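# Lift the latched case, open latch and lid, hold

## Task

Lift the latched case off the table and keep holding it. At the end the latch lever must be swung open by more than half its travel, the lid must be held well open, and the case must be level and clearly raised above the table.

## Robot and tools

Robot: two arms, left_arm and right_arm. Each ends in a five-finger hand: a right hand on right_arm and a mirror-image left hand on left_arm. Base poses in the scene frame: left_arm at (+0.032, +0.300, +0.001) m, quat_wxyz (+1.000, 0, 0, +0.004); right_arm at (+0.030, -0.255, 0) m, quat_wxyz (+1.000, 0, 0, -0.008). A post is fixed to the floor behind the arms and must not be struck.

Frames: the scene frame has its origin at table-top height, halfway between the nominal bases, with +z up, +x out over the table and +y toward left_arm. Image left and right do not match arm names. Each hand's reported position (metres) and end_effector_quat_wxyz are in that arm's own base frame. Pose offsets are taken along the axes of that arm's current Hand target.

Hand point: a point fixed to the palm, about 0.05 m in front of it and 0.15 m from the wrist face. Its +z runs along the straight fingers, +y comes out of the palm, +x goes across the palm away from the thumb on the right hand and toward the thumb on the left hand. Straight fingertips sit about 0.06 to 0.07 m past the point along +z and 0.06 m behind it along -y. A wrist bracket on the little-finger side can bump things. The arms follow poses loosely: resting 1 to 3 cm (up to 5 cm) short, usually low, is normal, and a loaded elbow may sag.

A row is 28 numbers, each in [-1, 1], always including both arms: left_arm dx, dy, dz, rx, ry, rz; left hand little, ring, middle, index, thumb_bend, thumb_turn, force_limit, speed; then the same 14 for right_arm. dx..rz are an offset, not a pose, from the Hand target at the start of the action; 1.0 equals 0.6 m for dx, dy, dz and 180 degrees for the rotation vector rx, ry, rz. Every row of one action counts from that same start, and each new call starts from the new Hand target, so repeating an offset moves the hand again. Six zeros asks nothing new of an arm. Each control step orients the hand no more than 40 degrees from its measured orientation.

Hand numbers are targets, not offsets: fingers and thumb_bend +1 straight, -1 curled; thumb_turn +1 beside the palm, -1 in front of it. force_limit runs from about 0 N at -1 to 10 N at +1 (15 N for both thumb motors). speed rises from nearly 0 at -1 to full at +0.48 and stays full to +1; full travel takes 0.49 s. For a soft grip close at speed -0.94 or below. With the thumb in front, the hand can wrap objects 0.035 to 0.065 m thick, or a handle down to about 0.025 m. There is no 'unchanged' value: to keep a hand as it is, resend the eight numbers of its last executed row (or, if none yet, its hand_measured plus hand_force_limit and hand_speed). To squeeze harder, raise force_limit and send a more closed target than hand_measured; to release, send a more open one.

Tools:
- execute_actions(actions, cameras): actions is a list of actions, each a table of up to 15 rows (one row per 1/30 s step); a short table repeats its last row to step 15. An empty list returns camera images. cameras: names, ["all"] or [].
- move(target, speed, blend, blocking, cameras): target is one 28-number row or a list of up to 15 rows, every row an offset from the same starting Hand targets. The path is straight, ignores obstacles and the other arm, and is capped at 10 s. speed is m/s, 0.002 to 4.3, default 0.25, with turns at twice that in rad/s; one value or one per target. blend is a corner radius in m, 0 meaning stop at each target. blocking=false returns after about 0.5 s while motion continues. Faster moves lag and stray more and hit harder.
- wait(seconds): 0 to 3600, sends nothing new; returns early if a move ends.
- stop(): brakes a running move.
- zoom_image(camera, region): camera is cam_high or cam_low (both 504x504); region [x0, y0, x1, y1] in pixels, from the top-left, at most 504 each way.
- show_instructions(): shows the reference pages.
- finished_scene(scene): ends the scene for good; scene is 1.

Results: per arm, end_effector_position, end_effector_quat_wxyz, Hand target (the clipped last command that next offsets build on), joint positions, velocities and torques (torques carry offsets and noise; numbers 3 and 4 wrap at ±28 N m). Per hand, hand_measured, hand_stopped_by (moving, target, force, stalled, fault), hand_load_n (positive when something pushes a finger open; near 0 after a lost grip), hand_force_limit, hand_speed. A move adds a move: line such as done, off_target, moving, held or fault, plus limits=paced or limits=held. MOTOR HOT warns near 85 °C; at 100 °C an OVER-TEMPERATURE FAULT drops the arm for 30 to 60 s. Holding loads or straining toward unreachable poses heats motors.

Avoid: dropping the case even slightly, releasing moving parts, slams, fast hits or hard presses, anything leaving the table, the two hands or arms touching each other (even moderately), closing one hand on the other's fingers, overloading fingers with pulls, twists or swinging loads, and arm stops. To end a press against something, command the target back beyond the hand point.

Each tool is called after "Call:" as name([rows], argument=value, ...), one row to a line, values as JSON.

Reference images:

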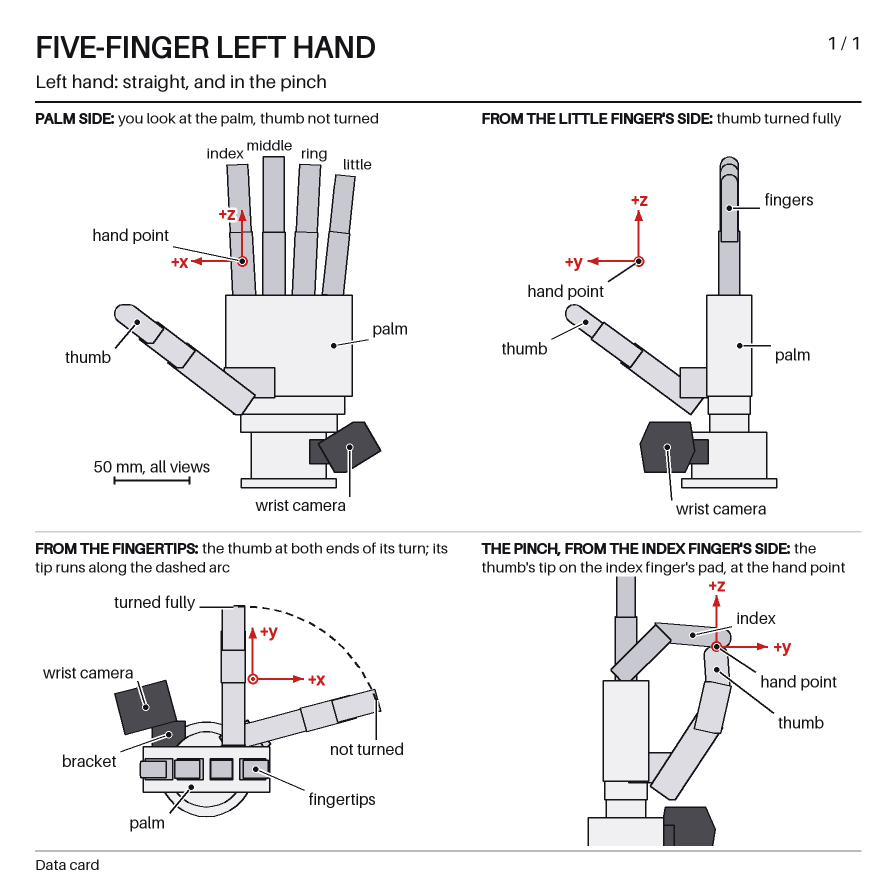

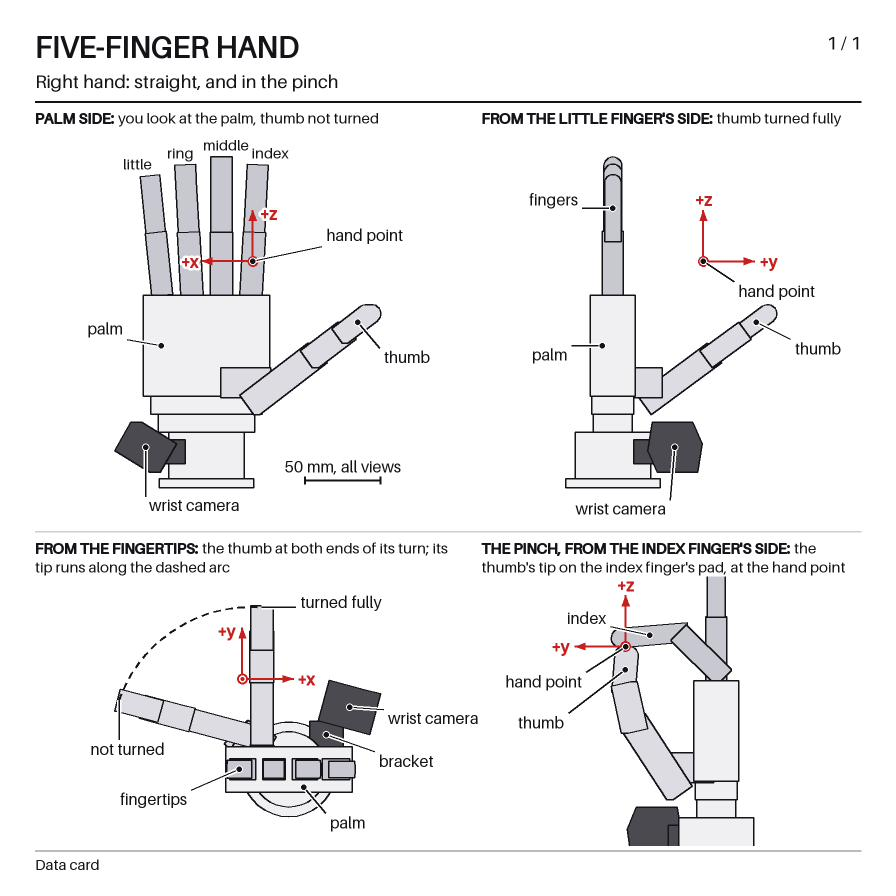

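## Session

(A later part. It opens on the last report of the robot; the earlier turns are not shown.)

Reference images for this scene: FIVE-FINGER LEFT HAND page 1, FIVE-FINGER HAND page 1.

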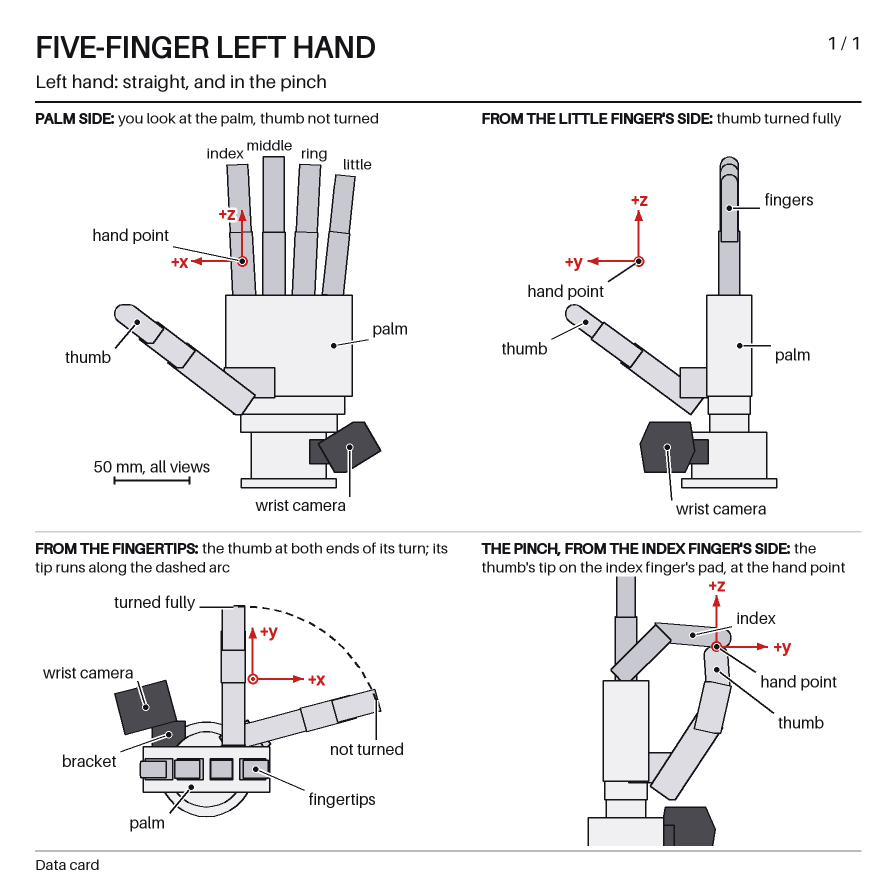

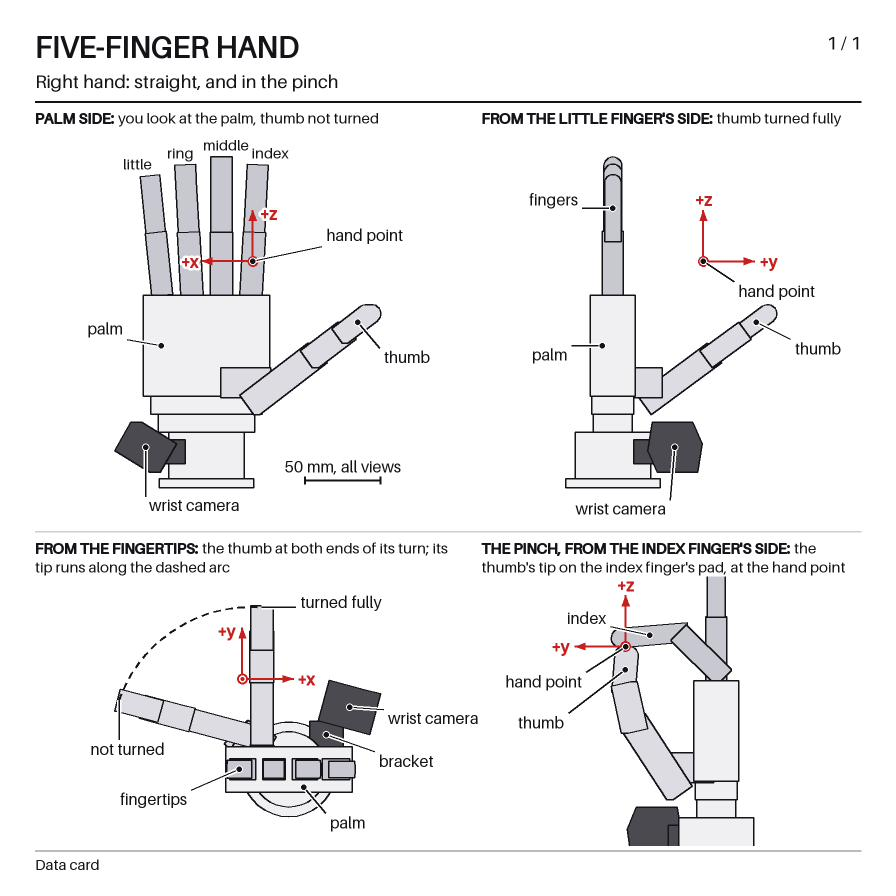

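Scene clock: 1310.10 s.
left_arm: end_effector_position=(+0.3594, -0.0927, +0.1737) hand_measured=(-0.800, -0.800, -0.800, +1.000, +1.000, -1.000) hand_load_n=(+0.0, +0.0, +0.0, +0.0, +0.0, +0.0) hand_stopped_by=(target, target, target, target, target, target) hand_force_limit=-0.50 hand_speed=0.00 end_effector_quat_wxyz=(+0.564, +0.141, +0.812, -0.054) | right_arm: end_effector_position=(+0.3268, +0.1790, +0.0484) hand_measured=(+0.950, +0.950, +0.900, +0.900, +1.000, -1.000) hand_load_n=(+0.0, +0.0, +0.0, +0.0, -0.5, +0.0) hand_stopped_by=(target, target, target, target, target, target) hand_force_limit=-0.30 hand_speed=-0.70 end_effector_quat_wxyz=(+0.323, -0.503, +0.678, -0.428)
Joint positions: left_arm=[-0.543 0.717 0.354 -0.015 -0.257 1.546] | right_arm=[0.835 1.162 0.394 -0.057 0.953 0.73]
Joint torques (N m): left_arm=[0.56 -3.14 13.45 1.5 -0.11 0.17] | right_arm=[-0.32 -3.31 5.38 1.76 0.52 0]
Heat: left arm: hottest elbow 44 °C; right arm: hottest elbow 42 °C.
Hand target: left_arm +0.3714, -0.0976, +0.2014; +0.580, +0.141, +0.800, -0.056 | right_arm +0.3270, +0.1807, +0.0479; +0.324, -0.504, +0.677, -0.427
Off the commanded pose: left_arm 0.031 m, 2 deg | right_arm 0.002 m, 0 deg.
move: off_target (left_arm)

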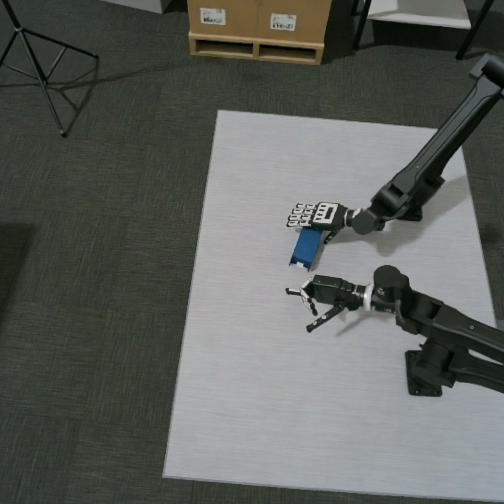

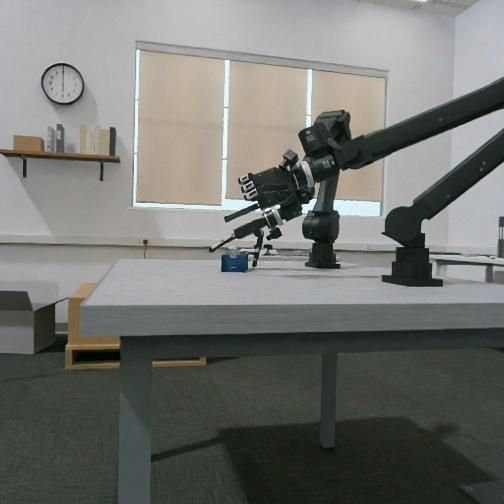

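Call:
move([
  [0,0,0,0,0,0,-0.8,-0.8,-0.8,1,1,-1,-0.5,0,-0.0009,-0.0906,-0.0428,0,0.0065,0.003,0.9,0.9,0.9,0.9,1,-1,-0.3,-0.7],
  [0,0,0,0,0,0,-0.8,-0.8,-0.8,1,1,-1,-0.5,0,-0.071,-0.0945,-0.0333,0,0.0065,0.003,0.9,0.9,0.9,0.9,1,-1,-0.3,-0.7],
  [0,0,0,0,0,0,-0.8,-0.8,-0.8,1,1,-1,-0.5,0,-0.0705,-0.0373,-0.0063,0,0.0065,0.003,0.9,0.9,0.9,0.9,1,-1,-0.3,-0.7],
], speed=[0.15,0.12,0.1], cameras=["cam_low","cam_high"])

Call:
zoom_image(camera="cam_low", region=[200, 225, 260, 285])

Call:
zoom_image(camera="cam_high", region=[275, 210, 345, 280])

Scene clock: 1316.33 s.
left_arm: end_effector_position=(+0.3594, -0.0927, +0.1737) hand_measured=(-0.800, -0.800, -0.800, +1.000, +1.000, -1.000) hand_load_n=(+0.0, +0.0, +0.0, +0.0, +0.0, +0.0) hand_stopped_by=(target, target, target, target, target, target) hand_force_limit=-0.50 hand_speed=0.00 end_effector_quat_wxyz=(+0.564, +0.141, +0.812, -0.054) | right_arm: end_effector_position=(+0.3437, +0.2160, +0.0695) hand_measured=(+0.900, +0.900, +0.900, +0.900, +1.000, -1.000) hand_load_n=(+0.0, +0.0, +0.0, +0.0, +0.0, +0.0) hand_stopped_by=(target, target, target, target, target, target) hand_force_limit=-0.30 hand_speed=-0.70 end_effector_quat_wxyz=(+0.312, -0.502, +0.680, -0.433)
Joint positions: left_arm=[-0.543 0.717 0.354 -0.015 -0.257 1.547] | right_arm=[0.882 1.241 0.546 -0.217 0.995 0.814]
Joint torques (N m): left_arm=[0.56 -3.14 13.41 1.5 -0.11 0.19] | right_arm=[-0.21 -4.6 5.55 1.99 0.71 0.13]
Heat: left arm: hottest elbow 45 °C; right arm: hottest elbow 42 °C.
Hand target: left_arm +0.3714, -0.0976, +0.2014; +0.580, +0.141, +0.800, -0.056 | right_arm +0.3447, +0.2194, +0.0702; +0.319, -0.496, +0.683, -0.430
Off the commanded pose: left_arm 0.031 m, 2 deg | right_arm 0.004 m, 1 deg.
move: done

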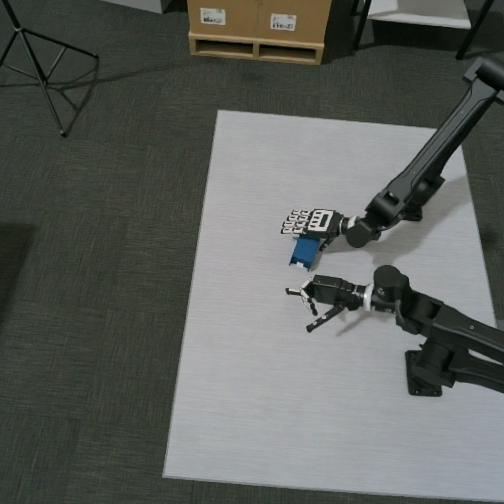

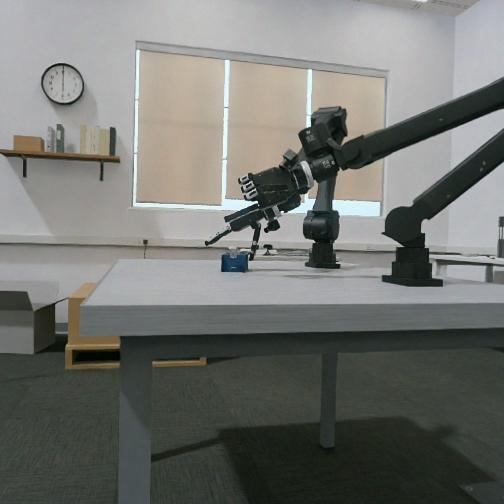

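Scaled by 8.400.

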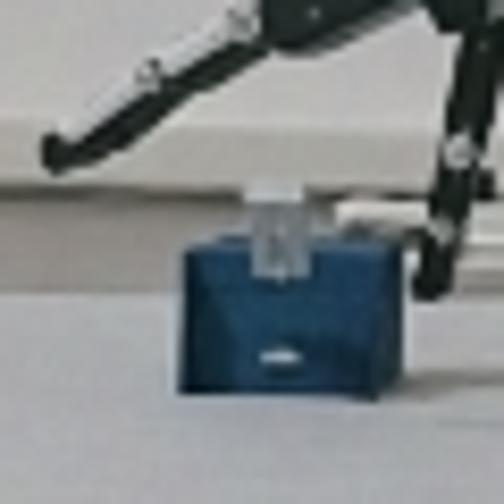

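Scaled by 7.200.

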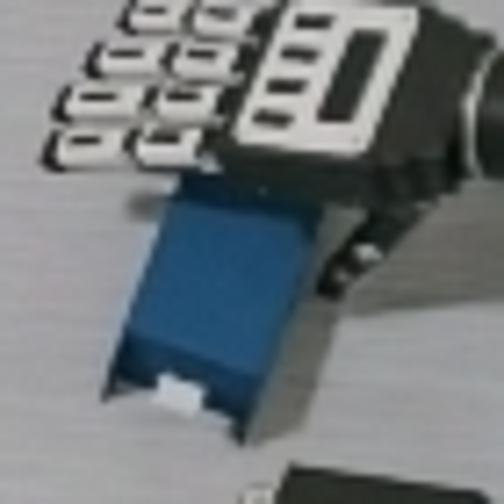

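Call:
move([
  [0,0,0,0,0,0,-0.8,-0.8,-0.8,1,1,-1,-0.5,0,-0.0003,-0.0302,-0.0143,-0.0167,0,0,0.9,0.9,0.9,0.9,1,-1,-0.3,-0.7],
  [0,0,0,0,0,0,-0.8,-0.8,-0.8,1,1,-1,-0.5,0,0,0,0,-0.0167,0,0,0.9,0.9,0.9,0.9,1,-1,-0.3,-0.7],
], speed=0.1)

Call:
execute_actions([
  [[0,0,0,0,0,0,-0.8,-0.8,-0.8,1,1,-1,-0.5,0,0,0,0,0,0,0,-0.1,-0.1,-0.1,-0.1,-0.1,-1,-0.7,-0.9]],
])

Call:
wait(seconds=2.5)

Call:
execute_actions([
  [[0,0,0,0,0,0,-0.8,-0.8,-0.8,1,1,-1,-0.5,0,0,0,0,0,0,0,-0.2,-0.2,-0.2,-0.2,-0.2,-1,-0.3,-0.9]],
  [[0,0,0,0,0,0,-0.8,-0.8,-0.8,1,1,-1,-0.5,0,0,0,0,0,0,0,-0.3,-0.3,-0.3,-0.3,-0.3,-1,0.0,-0.9]],
], cameras=["cam_low","cam_high"])

Call:
zoom_image(camera="cam_low", region=[205, 235, 255, 285])

Call:
zoom_image(camera="cam_high", region=[275, 210, 345, 280])

Scene clock: 1322.97 s.
left_arm: end_effector_position=(+0.3594, -0.0927, +0.1737) hand_measured=(-0.800, -0.800, -0.800, +1.000, +1.000, -1.000) hand_load_n=(+0.0, +0.0, +0.0, +0.0, +0.0, +0.5) hand_stopped_by=(target, target, target, target, target, target) hand_force_limit=-0.50 hand_speed=0.00 end_effector_quat_wxyz=(+0.564, +0.141, +0.812, -0.054) | right_arm: end_effector_position=(+0.3389, +0.2156, +0.0662) hand_measured=(+0.900, +0.900, +0.900, +0.900, +1.000, -1.000) hand_load_n=(+0.0, +0.0, +0.0, +0.0, +0.0, +0.0) hand_stopped_by=(target, target, target, target, target, target) hand_force_limit=-0.30 hand_speed=-0.70 end_effector_quat_wxyz=(+0.297, -0.516, +0.688, -0.416)
Joint positions: left_arm=[-0.543 0.717 0.354 -0.015 -0.257 1.547] | right_arm=[0.87 1.232 0.561 -0.286 0.946 0.832]
Joint torques (N m): left_arm=[0.62 -3.14 13.39 1.5 -0.11 0.19] | right_arm=[-0.91 -4.54 6.27 1.95 0.59 0.14]
Heat: left arm: hottest elbow 46 °C; right arm: hottest elbow 42 °C.
Hand target: left_arm +0.3714, -0.0976, +0.2014; +0.580, +0.141, +0.800, -0.056 | right_arm +0.3448, +0.2194, +0.0701; +0.306, -0.505, +0.694, -0.412
Off the commanded pose: left_arm 0.031 m, 2 deg | right_arm 0.008 m, 2 deg.
move: done

Scene clock: 1325.70 s.
left_arm: end_effector_position=(+0.3594, -0.0927, +0.1737) hand_measured=(-0.800, -0.800, -0.800, +1.000, +1.000, -1.000) hand_load_n=(+0.0, +0.0, +0.0, +0.0, -0.5, +0.0) hand_stopped_by=(target, target, target, target, target, target) hand_force_limit=-0.50 hand_speed=0.00 end_effector_quat_wxyz=(+0.564, +0.141, +0.812, -0.054) | right_arm: end_effector_position=(+0.3389, +0.2158, +0.0661) hand_measured=(+0.212, +0.296, +0.278, +0.268, +0.690, -1.000) hand_load_n=(+1.5, +0.0, +1.0, +3.5, +5.5, +1.0) hand_stopped_by=(force, force, force, force, force, target) hand_force_limit=-0.70 hand_speed=-0.90 end_effector_quat_wxyz=(+0.297, -0.516, +0.688, -0.415)
Joint positions: left_arm=[-0.543 0.717 0.354 -0.015 -0.257 1.547] | right_arm=[0.87 1.232 0.561 -0.286 0.945 0.832]
Joint torques (N m): left_arm=[0.62 -3.14 13.41 1.5 -0.11 0.19] | right_arm=[-0.91 -4.54 6.27 1.94 0.61 0.14]
Heat: left arm: hottest elbow 46 °C; right arm: hottest elbow 42 °C.
Hand target: left_arm +0.3714, -0.0976, +0.2014; +0.580, +0.141, +0.800, -0.056 | right_arm +0.3448, +0.2194, +0.0701; +0.306, -0.505, +0.694, -0.412
Off the commanded pose: left_arm 0.031 m, 2 deg | right_arm 0.008 m, 2 deg.

Scene clock: 1328.20 s.
left_arm: end_effector_position=(+0.3594, -0.0927, +0.1737) hand_measured=(-0.800, -0.800, -0.800, +1.000, +1.000, -1.000) hand_load_n=(+0.0, +0.0, +0.0, +0.0, +0.0, +0.0) hand_stopped_by=(target, target, target, target, target, target) hand_force_limit=-0.50 hand_speed=0.00 end_effector_quat_wxyz=(+0.564, +0.141, +0.812, -0.054) | right_arm: end_effector_position=(+0.3389, +0.2158, +0.0661) hand_measured=(+0.212, +0.296, +0.278, +0.268, +0.690, -1.000) hand_load_n=(+1.5, +0.0, +1.0, +3.5, +5.0, +1.0) hand_stopped_by=(force, force, force, force, force, target) hand_force_limit=-0.70 hand_speed=-0.90 end_effector_quat_wxyz=(+0.297, -0.516, +0.688, -0.415)
Joint positions: left_arm=[-0.543 0.717 0.354 -0.015 -0.257 1.547] | right_arm=[0.87 1.232 0.561 -0.286 0.945 0.832]
Joint torques (N m): left_arm=[0.62 -3.14 13.41 1.5 -0.11 0.19] | right_arm=[-0.91 -4.54 6.27 1.94 0.61 0.14]
Heat: left arm: hottest elbow 47 °C; right arm: hottest elbow 42 °C.
Hand target: left_arm +0.3714, -0.0976, +0.2014; +0.580, +0.141, +0.800, -0.056 | right_arm +0.3448, +0.2194, +0.0701; +0.306, -0.505, +0.694, -0.412
Off the commanded pose: left_arm 0.031 m, 2 deg | right_arm 0.008 m, 2 deg.
wait: 2.50 s; at rest by 0.17 s

Scene clock: 1330.57 s.
left_arm: end_effector_position=(+0.3594, -0.0927, +0.1737) hand_measured=(-0.800, -0.800, -0.800, +1.000, +1.000, -1.000) hand_load_n=(+0.0, +0.0, +0.0, +0.0, +0.0, +0.5) hand_stopped_by=(target, target, target, target, target, target) hand_force_limit=-0.50 hand_speed=0.00 end_effector_quat_wxyz=(+0.564, +0.141, +0.812, -0.054) | right_arm: end_effector_position=(+0.3394, +0.2153, +0.0666) hand_measured=(-0.300, +0.252, +0.236, +0.236, +0.694, -1.000) hand_load_n=(+0.0, +3.0, +6.5, +6.5, +15.0, +3.0) hand_stopped_by=(target, force, force, force, force, target) hand_force_limit=0.00 hand_speed=-0.90 end_effector_quat_wxyz=(+0.298, -0.514, +0.688, -0.417)
Joint positions: left_arm=[-0.543 0.717 0.354 -0.015 -0.257 1.547] | right_arm=[0.869 1.232 0.561 -0.284 0.949 0.832]
Joint torques (N m): left_arm=[0.56 -3.08 13.39 1.5 -0.11 0.19] | right_arm=[-0.85 -4.48 6.27 1.87 0.48 0.14]
Heat: left arm: hottest elbow 47 °C; right arm: hottest elbow 42 °C.
Hand target: left_arm +0.3714, -0.0976, +0.2014; +0.580, +0.141, +0.800, -0.056 | right_arm +0.3447, +0.2194, +0.0701; +0.306, -0.505, +0.694, -0.412
Off the commanded pose: left_arm 0.031 m, 2 deg | right_arm 0.008 m, 2 deg.

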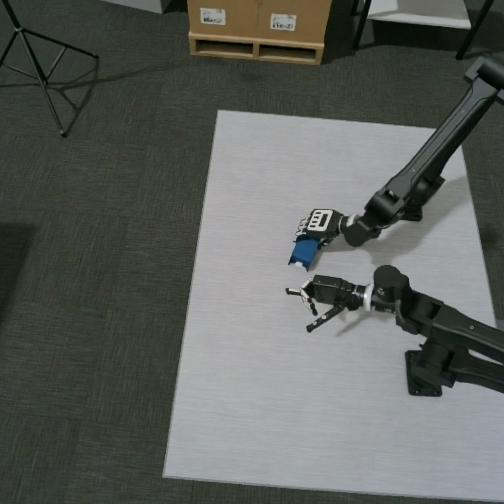

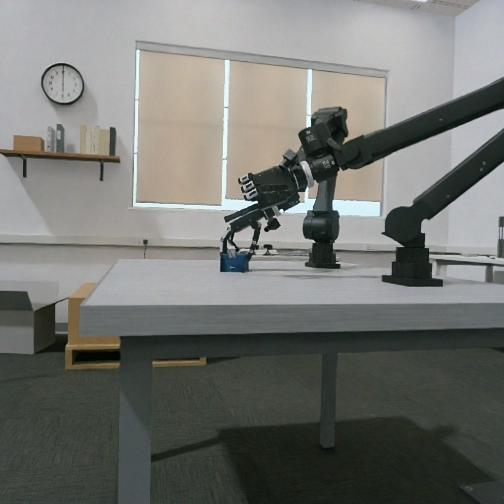

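Scaled by 10.080.

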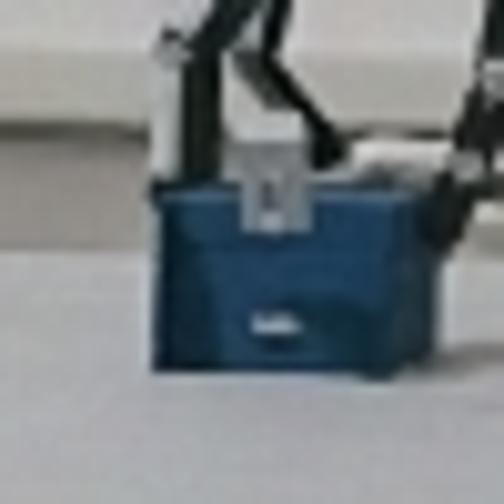

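Scaled by 7.200.

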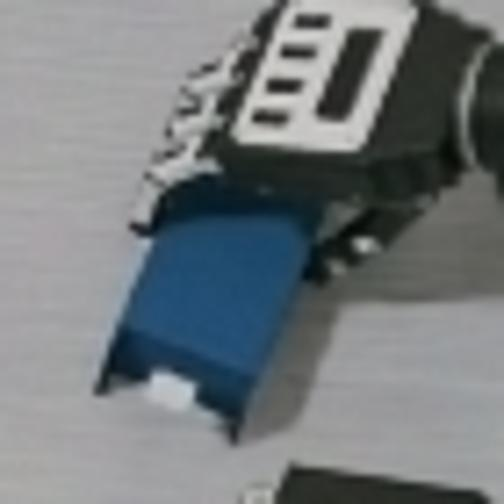

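Call:
move([
  [0,0,0,0,0,0,-0.8,-0.8,-0.8,1,1,-1,-0.5,0,0,0,0,0,0,0,0.9,0.9,0.9,0.9,1,-1,-0.3,-0.8],
  [0,0,0,0,0,0,-0.8,-0.8,-0.8,1,1,-1,-0.5,0,0.0003,-0.0402,-0.0193,-0.05,0,0,0.9,0.9,0.9,0.9,1,-1,-0.3,-0.7],
  [0,0,0,0,0,0,-0.8,-0.8,-0.8,1,1,-1,-0.5,0,-0.001,0.006,0.0028,-0.05,0,0,0.9,0.9,0.9,0.9,1,-1,-0.3,-0.7],
], speed=0.1, cameras=["cam_low","cam_high"])

Call:
zoom_image(camera="cam_low", region=[200, 225, 260, 285])

Scene clock: 1344.33 s.
left_arm: end_effector_position=(+0.3594, -0.0927, +0.1737) hand_measured=(-0.800, -0.800, -0.800, +1.000, +1.000, -1.000) hand_load_n=(+0.0, +0.0, +0.0, +0.0, -0.5, +0.0) hand_stopped_by=(target, target, target, target, target, target) hand_force_limit=-0.50 hand_speed=0.00 end_effector_quat_wxyz=(+0.564, +0.141, +0.812, -0.054) | right_arm: end_effector_position=(+0.3428, +0.2185, +0.0669) hand_measured=(+0.900, +0.900, +0.900, +0.900, +1.000, -1.000) hand_load_n=(+0.0, +0.0, +0.0, +0.0, +0.0, +0.0) hand_stopped_by=(target, target, target, target, target, target) hand_force_limit=-0.30 hand_speed=-0.70 end_effector_quat_wxyz=(+0.260, -0.534, +0.720, -0.358)
Joint positions: left_arm=[-0.543 0.717 0.354 -0.015 -0.257 1.547] | right_arm=[0.794 1.236 0.641 -0.44 0.786 0.861]
Joint torques (N m): left_arm=[0.62 -3.08 13.39 1.5 -0.11 0.19] | right_arm=[-0.5 -4.89 5.76 1.84 0.61 0.14]
Heat: left arm: hottest elbow 49 °C; right arm: hottest elbow 43 °C.
Hand target: left_arm +0.3714, -0.0976, +0.2014; +0.580, +0.141, +0.800, -0.056 | right_arm +0.3447, +0.2201, +0.0661; +0.265, -0.527, +0.724, -0.356
Off the commanded pose: left_arm 0.031 m, 2 deg | right_arm 0.003 m, 1 deg.
move: done; target 2's new numbers were sent with right_arm's hand 0.026 m and 3 deg from that target

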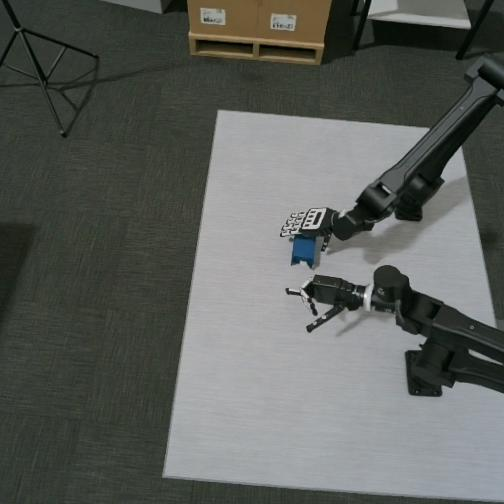

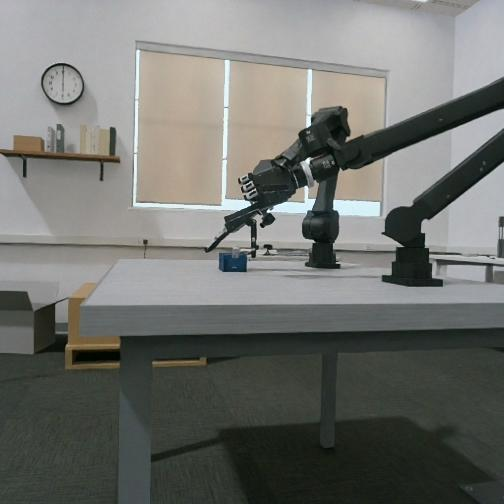

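Scaled by 8.400.

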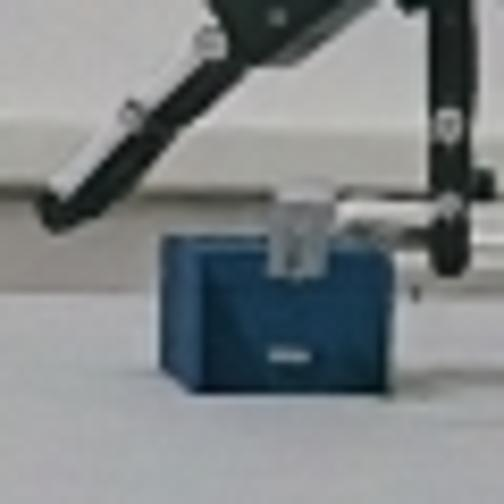

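Call:
zoom_image(camera="cam_high", region=[275, 210, 345, 280])

Scaled by 7.200.

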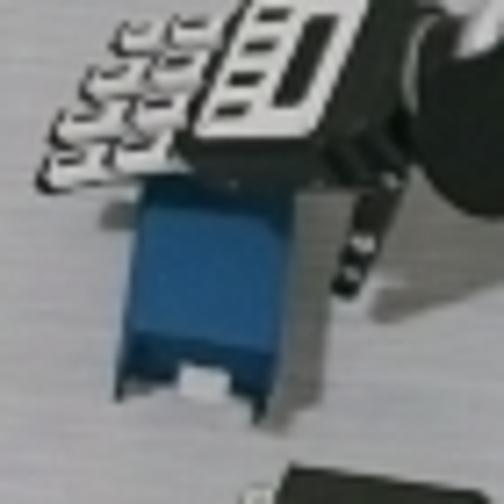

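Call:
move([
  [0,0,0,0,0,0,-0.8,-0.8,-0.8,1,1,-1,-0.5,0,-0.0007,-0.0662,-0.0503,0,0,0,0.9,0.9,0.9,0.9,1,-1,-0.3,-0.7],
  [0,0,0,0,0,0,-0.8,-0.8,-0.8,1,1,-1,-0.5,0,0.002,-0.077,-0.0362,-0.0007,-0.0645,-0.049,0.9,0.9,0.9,0.9,1,-1,-0.3,-0.7],
  [0,0,0,0,0,0,-0.8,-0.8,-0.8,1,1,-1,-0.5,0,0.0027,-0.0068,0.0172,-0.0007,-0.0645,-0.049,0.9,0.9,0.9,0.9,1,-1,-0.3,-0.7],
], speed=[0.12,0.15,0.1], cameras=["cam_low","cam_high"])

Call:
zoom_image(camera="cam_low", region=[200, 225, 260, 285])

Call:
zoom_image(camera="cam_high", region=[275, 210, 345, 280])

Scene clock: 1352.90 s.
left_arm: end_effector_position=(+0.3594, -0.0927, +0.1737) hand_measured=(-0.800, -0.800, -0.800, +1.000, +1.000, -1.000) hand_load_n=(+0.0, +0.0, +0.0, +0.0, +0.0, +0.5) hand_stopped_by=(target, target, target, target, target, target) hand_force_limit=-0.50 hand_speed=0.00 end_effector_quat_wxyz=(+0.564, +0.141, +0.812, -0.054) | right_arm: end_effector_position=(+0.3514, +0.2161, +0.0626) hand_measured=(+0.900, +0.900, +0.900, +0.900, +1.000, -1.000) hand_load_n=(+0.0, +0.0, +0.0, +0.0, +0.0, +0.0) hand_stopped_by=(target, target, target, target, target, target) hand_force_limit=-0.30 hand_speed=-0.70 end_effector_quat_wxyz=(-0.306, +0.614, -0.654, +0.317)
Joint positions: left_arm=[-0.543 0.717 0.354 -0.015 -0.257 1.547] | right_arm=[0.687 1.18 0.551 -0.177 0.56 0.52]
Joint velocities: left_arm=[0.015 0.005 0.046 -0.012 -0.066 -0.066] | right_arm=[within noise]
Joint torques (N m): left_arm=[0.56 -3.08 13.41 1.5 -0.11 0.19] | right_arm=[-0.91 -4.48 6.08 2.3 0.34 -0.15]
Heat: left arm: hottest elbow 50 °C; right arm: hottest elbow 42 °C.
Hand target: left_arm +0.3714, -0.0976, +0.2014; +0.580, +0.141, +0.800, -0.056 | right_arm +0.3545, +0.2154, +0.0633; -0.309, +0.615, -0.651, +0.320
Off the commanded pose: left_arm 0.031 m, 2 deg | right_arm 0.003 m, 1 deg.
move: done

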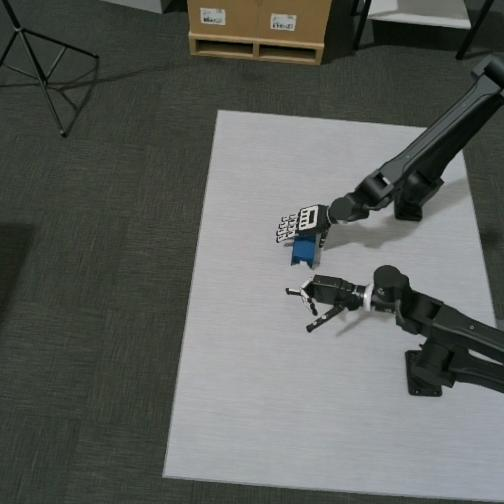

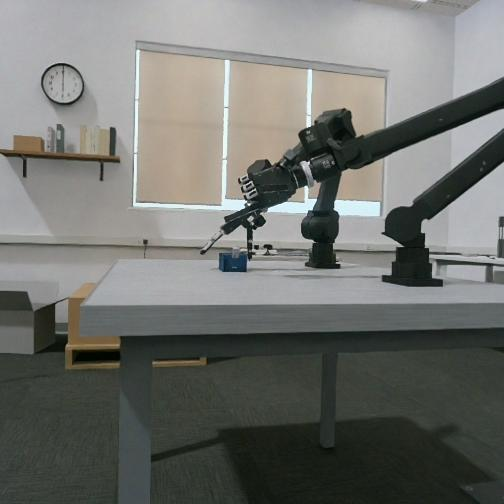

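Scaled by 8.400.

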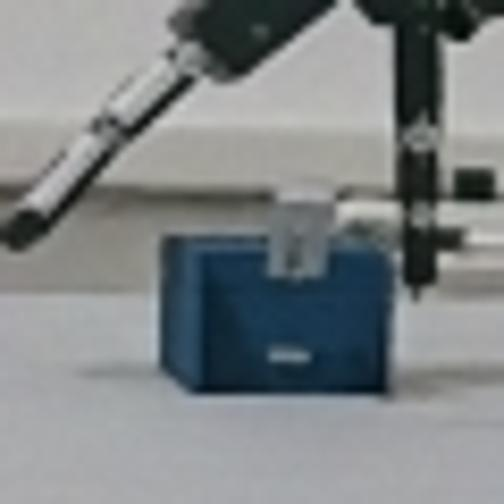

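Scaled by 7.200.

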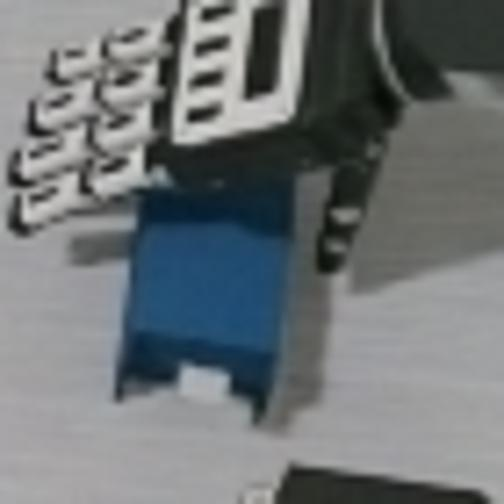

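Call:
execute_actions([
  [[0,0,0,0,0,0,-0.8,-0.8,-0.8,1,1,-1,-0.5,0,0,0,0,0,0,0,0.9,-0.1,-0.1,-0.1,-0.1,-1,-0.7,-0.9]],
])

Call:
wait(seconds=2.5)

Call:
execute_actions([
  [[0,0,0,0,0,0,-0.8,-0.8,-0.8,1,1,-1,-0.5,0,0,0,0,0,0,0,0.9,-0.2,-0.2,-0.2,-0.2,-1,-0.3,-0.9]],
  [[0,0,0,0,0,0,-0.8,-0.8,-0.8,1,1,-1,-0.5,0,0,0,0,0,0,0,0.9,-0.3,-0.3,-0.3,-0.3,-1,0.0,-0.9]],
], cameras=["cam_low","cam_high"])

Call:
zoom_image(camera="cam_low", region=[205, 235, 255, 285])

Call:
zoom_image(camera="cam_high", region=[275, 210, 345, 280])

Scene clock: 1358.03 s.
left_arm: end_effector_position=(+0.3594, -0.0927, +0.1737) hand_measured=(-0.800, -0.800, -0.800, +1.000, +1.000, -1.000) hand_load_n=(+0.0, +0.0, +0.0, +0.0, +0.0, +0.5) hand_stopped_by=(target, target, target, target, target, target) hand_force_limit=-0.50 hand_speed=0.00 end_effector_quat_wxyz=(+0.564, +0.141, +0.812, -0.054) | right_arm: end_effector_position=(+0.3513, +0.2162, +0.0626) hand_measured=(+0.900, +0.276, +0.286, +0.278, +0.686, -1.000) hand_load_n=(+0.0, +2.0, +0.0, +3.0, +4.0, +0.0) hand_stopped_by=(target, force, force, force, force, target) hand_force_limit=-0.70 hand_speed=-0.90 end_effector_quat_wxyz=(-0.306, +0.615, -0.654, +0.317)
Joint positions: left_arm=[-0.543 0.717 0.354 -0.015 -0.257 1.547] | right_arm=[0.687 1.18 0.551 -0.177 0.56 0.519]
Joint torques (N m): left_arm=[0.56 -3.08 13.41 1.51 -0.11 0.19] | right_arm=[-0.91 -4.48 6.04 2.3 0.37 -0.13]
Heat: left arm: hottest elbow 50 °C; right arm: hottest elbow 42 °C.
Hand target: left_arm +0.3714, -0.0976, +0.2014; +0.580, +0.141, +0.800, -0.056 | right_arm +0.3545, +0.2153, +0.0633; -0.309, +0.615, -0.651, +0.320
Off the commanded pose: left_arm 0.031 m, 2 deg | right_arm 0.003 m, 1 deg.

Scene clock: 1360.53 s.
left_arm: end_effector_position=(+0.3594, -0.0927, +0.1737) hand_measured=(-0.800, -0.800, -0.800, +1.000, +1.000, -1.000) hand_load_n=(+0.0, +0.0, +0.0, +0.0, +0.0, +0.0) hand_stopped_by=(target, target, target, target, target, target) hand_force_limit=-0.50 hand_speed=0.00 end_effector_quat_wxyz=(+0.564, +0.141, +0.812, -0.054) | right_arm: end_effector_position=(+0.3513, +0.2162, +0.0626) hand_measured=(+0.900, +0.276, +0.286, +0.278, +0.686, -1.000) hand_load_n=(+0.0, +1.5, +0.0, +3.0, +4.0, +0.0) hand_stopped_by=(target, force, force, force, force, target) hand_force_limit=-0.70 hand_speed=-0.90 end_effector_quat_wxyz=(-0.306, +0.615, -0.654, +0.317)
Joint positions: left_arm=[-0.543 0.717 0.354 -0.015 -0.257 1.547] | right_arm=[0.687 1.18 0.551 -0.177 0.56 0.519]
Joint torques (N m): left_arm=[0.56 -3.08 13.39 1.5 -0.11 0.19] | right_arm=[-0.85 -4.42 6.04 2.3 0.37 -0.13]
Heat: left arm: hottest elbow 50 °C; right arm: hottest elbow 42 °C.
Hand target: left_arm +0.3714, -0.0976, +0.2014; +0.580, +0.141, +0.800, -0.056 | right_arm +0.3545, +0.2153, +0.0633; -0.309, +0.615, -0.651, +0.320
Off the commanded pose: left_arm 0.031 m, 2 deg | right_arm 0.003 m, 1 deg.
wait: 2.50 s; at rest by 0.17 s

Scene clock: 1361.73 s.
left_arm: end_effector_position=(+0.3594, -0.0927, +0.1737) hand_measured=(-0.800, -0.800, -0.800, +1.000, +1.000, -1.000) hand_load_n=(+0.0, +0.0, +0.0, +0.0, +0.0, +0.0) hand_stopped_by=(target, target, target, target, target, target) hand_force_limit=-0.50 hand_speed=0.00 end_effector_quat_wxyz=(+0.564, +0.141, +0.812, -0.054) | right_arm: end_effector_position=(+0.3515, +0.2164, +0.0628) hand_measured=(+0.900, +0.244, +0.260, +0.254, +0.686, -1.000) hand_load_n=(+0.0, +6.5, +2.5, +5.5, +11.5, +3.0) hand_stopped_by=(target, force, force, force, force, target) hand_force_limit=0.00 hand_speed=-0.90 end_effector_quat_wxyz=(-0.307, +0.614, -0.654, +0.317)
Joint positions: left_arm=[-0.543 0.717 0.354 -0.015 -0.257 1.547] | right_arm=[0.687 1.18 0.551 -0.176 0.56 0.519]
Joint torques (N m): left_arm=[0.56 -3.08 13.39 1.48 -0.11 0.19] | right_arm=[-0.85 -4.48 6.04 2.26 0.37 -0.13]
Heat: left arm: hottest elbow 51 °C; right arm: hottest elbow 42 °C.
Hand target: left_arm +0.3714, -0.0976, +0.2014; +0.580, +0.141, +0.800, -0.056 | right_arm +0.3545, +0.2154, +0.0633; -0.309, +0.615, -0.651, +0.320
Off the commanded pose: left_arm 0.031 m, 2 deg | right_arm 0.003 m, 0 deg.

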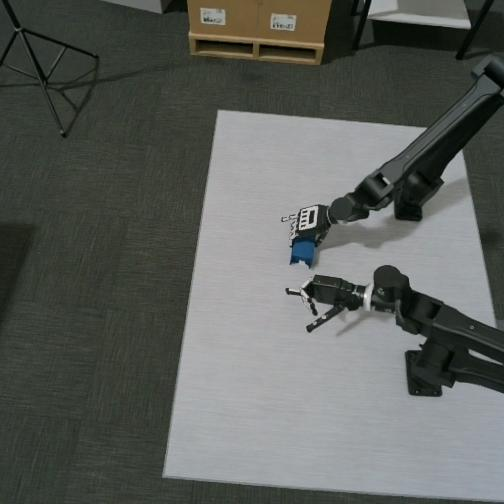

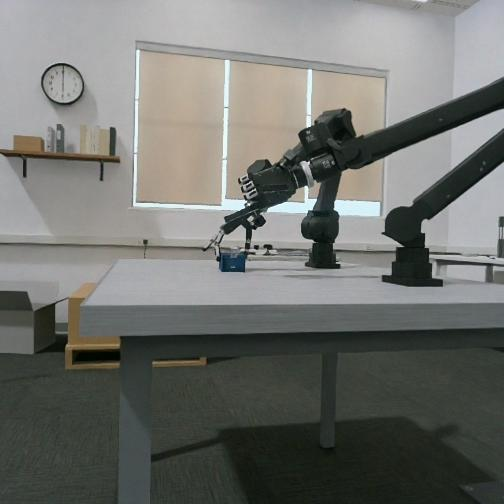

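Scaled by 10.080.

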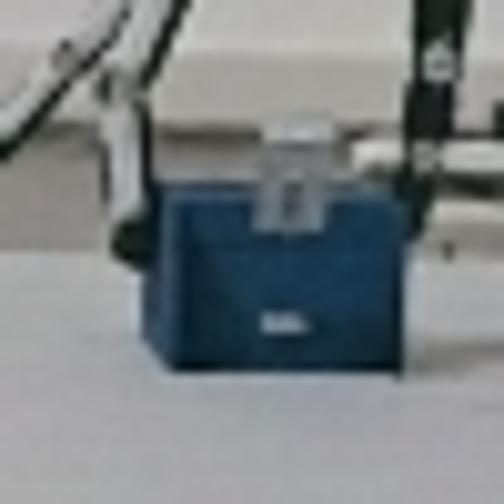

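Scaled by 7.200.

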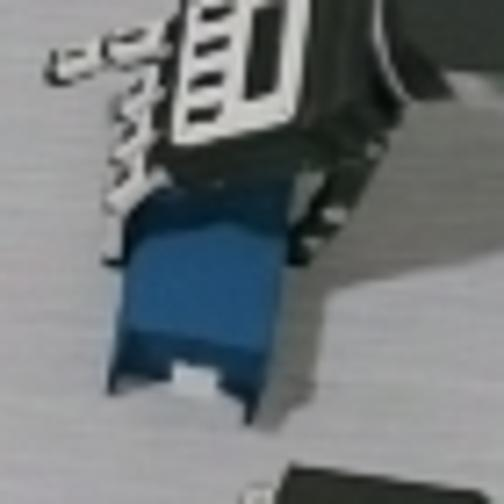

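Call:
execute_actions([
  [[0,0,0,0,0,0,-0.8,-0.8,-0.8,1,1,-1,-0.5,0,0,0,0,0,0,0,0.9,0.9,0.9,0.9,1,-1,-0.3,-0.8]],
])

Call:
wait(seconds=2)

Call:
move([
  [0,0,0,0,0,0,-0.8,-0.8,-0.8,1,1,-1,-0.5,0,0,-0.0662,-0.0503,0,0,0,0.9,0.9,0.9,0.9,1,-1,-0.3,-0.8],
  [0,0,0,0,0,0,-0.8,-0.8,-0.8,1,1,-1,-0.5,0,0,-0.0662,-0.0503,0.0333,0,0,0.9,0.9,0.9,0.9,1,-1,-0.3,-0.8],
  [0,0,0,0,0,0,-0.8,-0.8,-0.8,1,1,-1,-0.5,0,0.0,-0.0078,0.001,0.0333,0,0,0.9,0.9,0.9,0.9,1,-1,-0.3,-0.8],
], speed=0.1, cameras=["cam_low","cam_high"])

Call:
zoom_image(camera="cam_low", region=[205, 235, 255, 285])

Call:
zoom_image(camera="cam_high", region=[275, 210, 345, 280])

Scene clock: 1366.23 s.
left_arm: end_effector_position=(+0.3594, -0.0927, +0.1737) hand_measured=(-0.800, -0.800, -0.800, +1.000, +1.000, -1.000) hand_load_n=(+0.0, +0.0, +0.0, +0.0, +0.0, +0.0) hand_stopped_by=(target, target, target, target, target, target) hand_force_limit=-0.50 hand_speed=0.00 end_effector_quat_wxyz=(+0.564, +0.141, +0.812, -0.054) | right_arm: end_effector_position=(+0.3515, +0.2164, +0.0628) hand_measured=(+0.900, +0.900, +0.900, +0.900, +1.000, -1.000) hand_load_n=(+0.5, +0.0, +0.0, +0.0, +0.0, +0.0) hand_stopped_by=(target, target, target, target, target, target) hand_force_limit=-0.30 hand_speed=-0.80 end_effector_quat_wxyz=(-0.307, +0.614, -0.654, +0.317)
Joint positions: left_arm=[-0.543 0.717 0.354 -0.015 -0.257 1.547] | right_arm=[0.687 1.18 0.551 -0.176 0.56 0.519]
Joint torques (N m): left_arm=[0.62 -3.08 13.39 1.5 -0.11 0.19] | right_arm=[-0.85 -4.48 6.04 2.28 0.38 -0.14]
Heat: left arm: hottest elbow 51 °C; right arm: hottest elbow 42 °C.
Hand target: left_arm +0.3714, -0.0976, +0.2014; +0.580, +0.141, +0.800, -0.056 | right_arm +0.3545, +0.2153, +0.0633; -0.309, +0.615, -0.651, +0.320
Off the commanded pose: left_arm 0.031 m, 2 deg | right_arm 0.003 m, 0 deg.

Scene clock: 1368.23 s.
left_arm: end_effector_position=(+0.3594, -0.0927, +0.1737) hand_measured=(-0.800, -0.800, -0.800, +1.000, +1.000, -1.000) hand_load_n=(+0.0, +0.0, +0.0, +0.0, +0.0, +0.5) hand_stopped_by=(target, target, target, target, target, target) hand_force_limit=-0.50 hand_speed=0.00 end_effector_quat_wxyz=(+0.564, +0.141, +0.812, -0.054) | right_arm: end_effector_position=(+0.3515, +0.2164, +0.0628) hand_measured=(+0.900, +0.900, +0.900, +0.900, +1.000, -1.000) hand_load_n=(+0.0, -0.5, +0.0, +0.0, +0.0, +0.0) hand_stopped_by=(target, target, target, target, target, target) hand_force_limit=-0.30 hand_speed=-0.80 end_effector_quat_wxyz=(-0.307, +0.614, -0.654, +0.317)
Joint positions: left_arm=[-0.543 0.717 0.354 -0.015 -0.257 1.547] | right_arm=[0.687 1.18 0.551 -0.176 0.56 0.519]
Joint torques (N m): left_arm=[0.62 -3.14 13.41 1.5 -0.11 0.19] | right_arm=[-0.91 -4.48 6.05 2.26 0.38 -0.13]
Heat: left arm: hottest elbow 51 °C; right arm: hottest elbow 42 °C.
Hand target: left_arm +0.3714, -0.0976, +0.2014; +0.580, +0.141, +0.800, -0.056 | right_arm +0.3545, +0.2153, +0.0633; -0.309, +0.615, -0.651, +0.320
Off the commanded pose: left_arm 0.031 m, 2 deg | right_arm 0.003 m, 0 deg.
wait: 2.00 s; at rest by 0.17 s

Scene clock: 1370.93 s.
left_arm: end_effector_position=(+0.3594, -0.0927, +0.1737) hand_measured=(-0.800, -0.800, -0.800, +1.000, +1.000, -1.000) hand_load_n=(+0.0, +0.0, +0.0, +0.0, -0.5, +0.5) hand_stopped_by=(target, target, target, target, target, target) hand_force_limit=-0.50 hand_speed=0.00 end_effector_quat_wxyz=(+0.564, +0.141, +0.812, -0.054) | right_arm: end_effector_position=(+0.3560, +0.2140, +0.0653) hand_measured=(+0.900, +0.900, +0.900, +0.900, +1.000, -1.000) hand_load_n=(+0.0, +0.0, +0.0, +0.0, +0.0, +0.0) hand_stopped_by=(target, target, target, target, target, target) hand_force_limit=-0.30 hand_speed=-0.80 end_effector_quat_wxyz=(-0.337, +0.596, -0.639, +0.352)
Joint positions: left_arm=[-0.543 0.717 0.354 -0.015 -0.257 1.547] | right_arm=[0.712 1.172 0.495 -0.033 0.632 0.483]
Joint torques (N m): left_arm=[0.56 -3.08 13.41 1.5 -0.11 0.19] | right_arm=[-0.5 -4.31 5.9 2.43 0.35 -0.14]
Heat: left arm: hottest elbow 51 °C; right arm: hottest elbow 42 °C.
Hand target: left_arm +0.3714, -0.0976, +0.2014; +0.580, +0.141, +0.800, -0.056 | right_arm +0.3578, +0.2151, +0.0665; -0.340, +0.598, -0.634, +0.354
Off the commanded pose: left_arm 0.031 m, 2 deg | right_arm 0.003 m, 1 deg.
move: done

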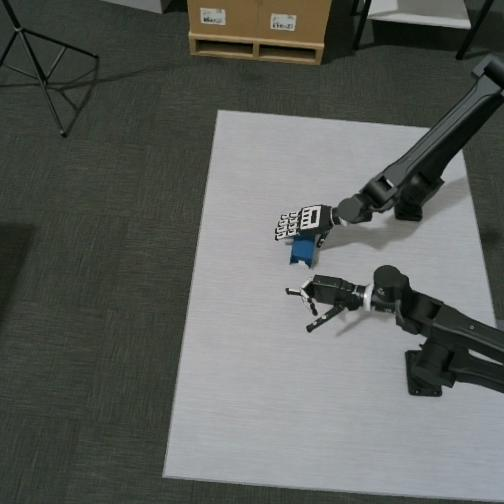

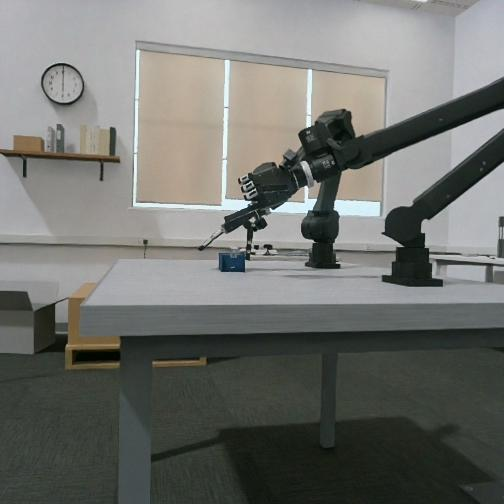

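Scaled by 10.080.

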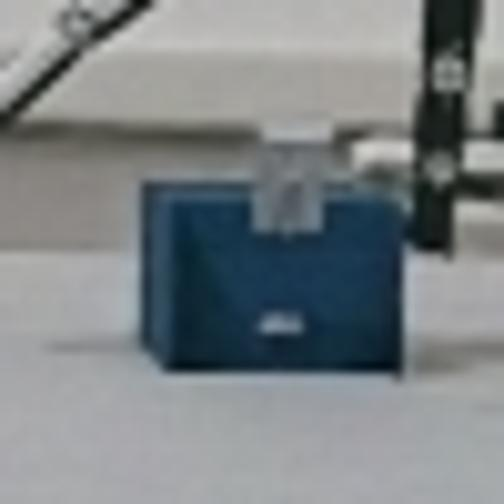

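Scaled by 7.200.

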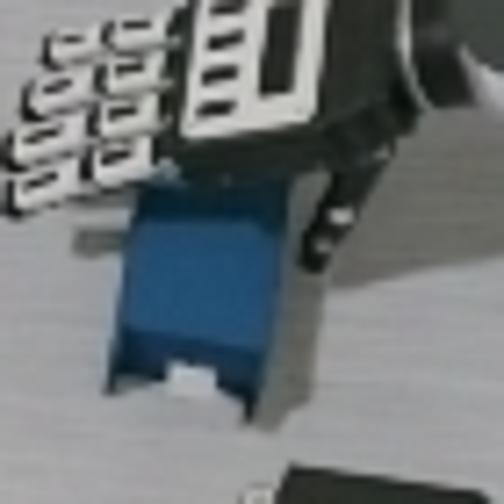

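Call:
execute_actions([
  [[0,0,0,0,0,0,-0.8,-0.8,-0.8,1,1,-1,-0.5,0,0,0,0,0,0,0,0.9,-0.1,-0.1,-0.1,-0.1,-1,-0.7,-0.9]],
])

Call:
wait(seconds=2.5, cameras=["cam_low","cam_high"])

Call:
zoom_image(camera="cam_low", region=[205, 235, 255, 285])

Scene clock: 1374.63 s.
left_arm: end_effector_position=(+0.3594, -0.0927, +0.1737) hand_measured=(-0.800, -0.800, -0.800, +1.000, +1.000, -1.000) hand_load_n=(+0.0, +0.0, +0.0, +0.0, +0.0, +0.5) hand_stopped_by=(target, target, target, target, target, target) hand_force_limit=-0.50 hand_speed=0.00 end_effector_quat_wxyz=(+0.564, +0.141, +0.812, -0.054) | right_arm: end_effector_position=(+0.3560, +0.2140, +0.0652) hand_measured=(+0.900, +0.268, +0.278, +0.288, +0.682, -1.000) hand_load_n=(+0.0, +3.5, +0.5, +1.0, +4.5, +2.5) hand_stopped_by=(target, force, force, force, force, target) hand_force_limit=-0.70 hand_speed=-0.90 end_effector_quat_wxyz=(-0.337, +0.596, -0.638, +0.351)
Joint positions: left_arm=[-0.543 0.717 0.354 -0.015 -0.257 1.547] | right_arm=[0.712 1.172 0.495 -0.033 0.631 0.482]
Joint torques (N m): left_arm=[0.56 -3.14 13.39 1.51 -0.11 0.19] | right_arm=[-0.5 -4.25 5.89 2.41 0.37 -0.13]
Motor temperatures (°C): left_arm=[28 32 52 30 28 26] | right_arm=[28 32 42 27 28 29]
Heat: left arm: hottest elbow 52 °C; right arm: hottest elbow 42 °C.
Hand target: left_arm +0.3714, -0.0976, +0.2014; +0.580, +0.141, +0.800, -0.056 | right_arm +0.3578, +0.2152, +0.0665; -0.340, +0.598, -0.634, +0.353
Off the commanded pose: left_arm 0.031 m, 2 deg | right_arm 0.003 m, 1 deg.

Scene clock: 1377.13 s.
left_arm: end_effector_position=(+0.3594, -0.0927, +0.1737) hand_measured=(-0.800, -0.800, -0.800, +1.000, +1.000, -1.000) hand_load_n=(+0.0, +0.0, +0.0, +0.0, +0.0, +0.0) hand_stopped_by=(target, target, target, target, target, target) hand_force_limit=-0.50 hand_speed=0.00 end_effector_quat_wxyz=(+0.564, +0.141, +0.812, -0.054) | right_arm: end_effector_position=(+0.3560, +0.2140, +0.0652) hand_measured=(+0.900, +0.268, +0.278, +0.288, +0.682, -1.000) hand_load_n=(+0.0, +3.5, +1.0, +1.0, +4.5, +2.5) hand_stopped_by=(target, force, force, force, force, target) hand_force_limit=-0.70 hand_speed=-0.90 end_effector_quat_wxyz=(-0.337, +0.596, -0.638, +0.351)
Joint positions: left_arm=[-0.543 0.717 0.354 -0.015 -0.257 1.547] | right_arm=[0.712 1.172 0.495 -0.033 0.631 0.482]
Joint torques (N m): left_arm=[0.62 -3.08 13.41 1.5 -0.11 0.19] | right_arm=[-0.5 -4.31 5.89 2.43 0.37 -0.13]
Heat: left arm: hottest elbow 52 °C; right arm: hottest elbow 42 °C.
Hand target: left_arm +0.3714, -0.0976, +0.2014; +0.580, +0.141, +0.800, -0.056 | right_arm +0.3578, +0.2152, +0.0665; -0.340, +0.598, -0.634, +0.353
Off the commanded pose: left_arm 0.031 m, 2 deg | right_arm 0.003 m, 1 deg.
wait: 2.50 s; at rest by 0.17 s

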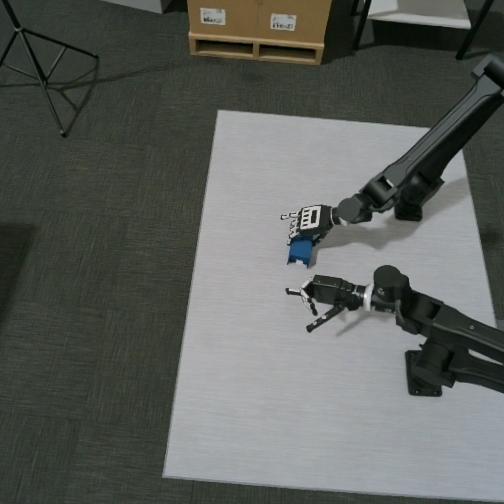

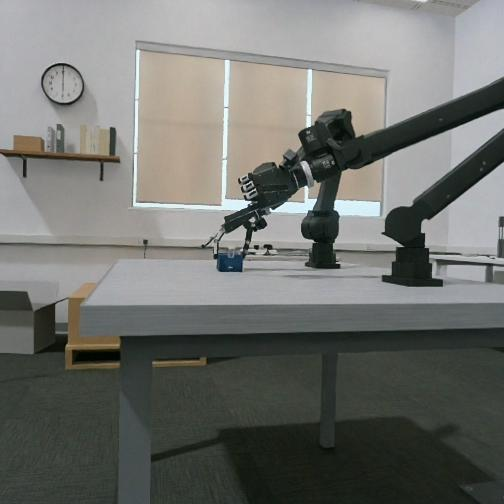

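Scaled by 10.080.

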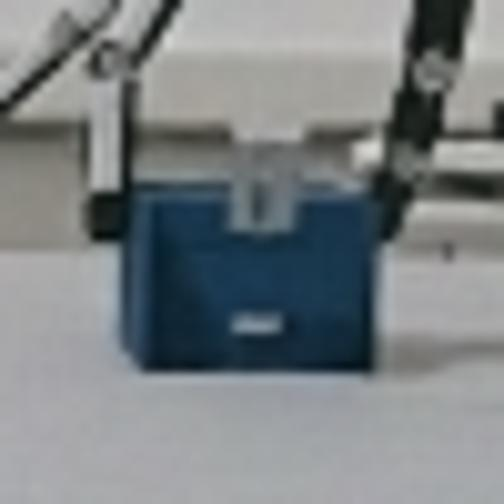

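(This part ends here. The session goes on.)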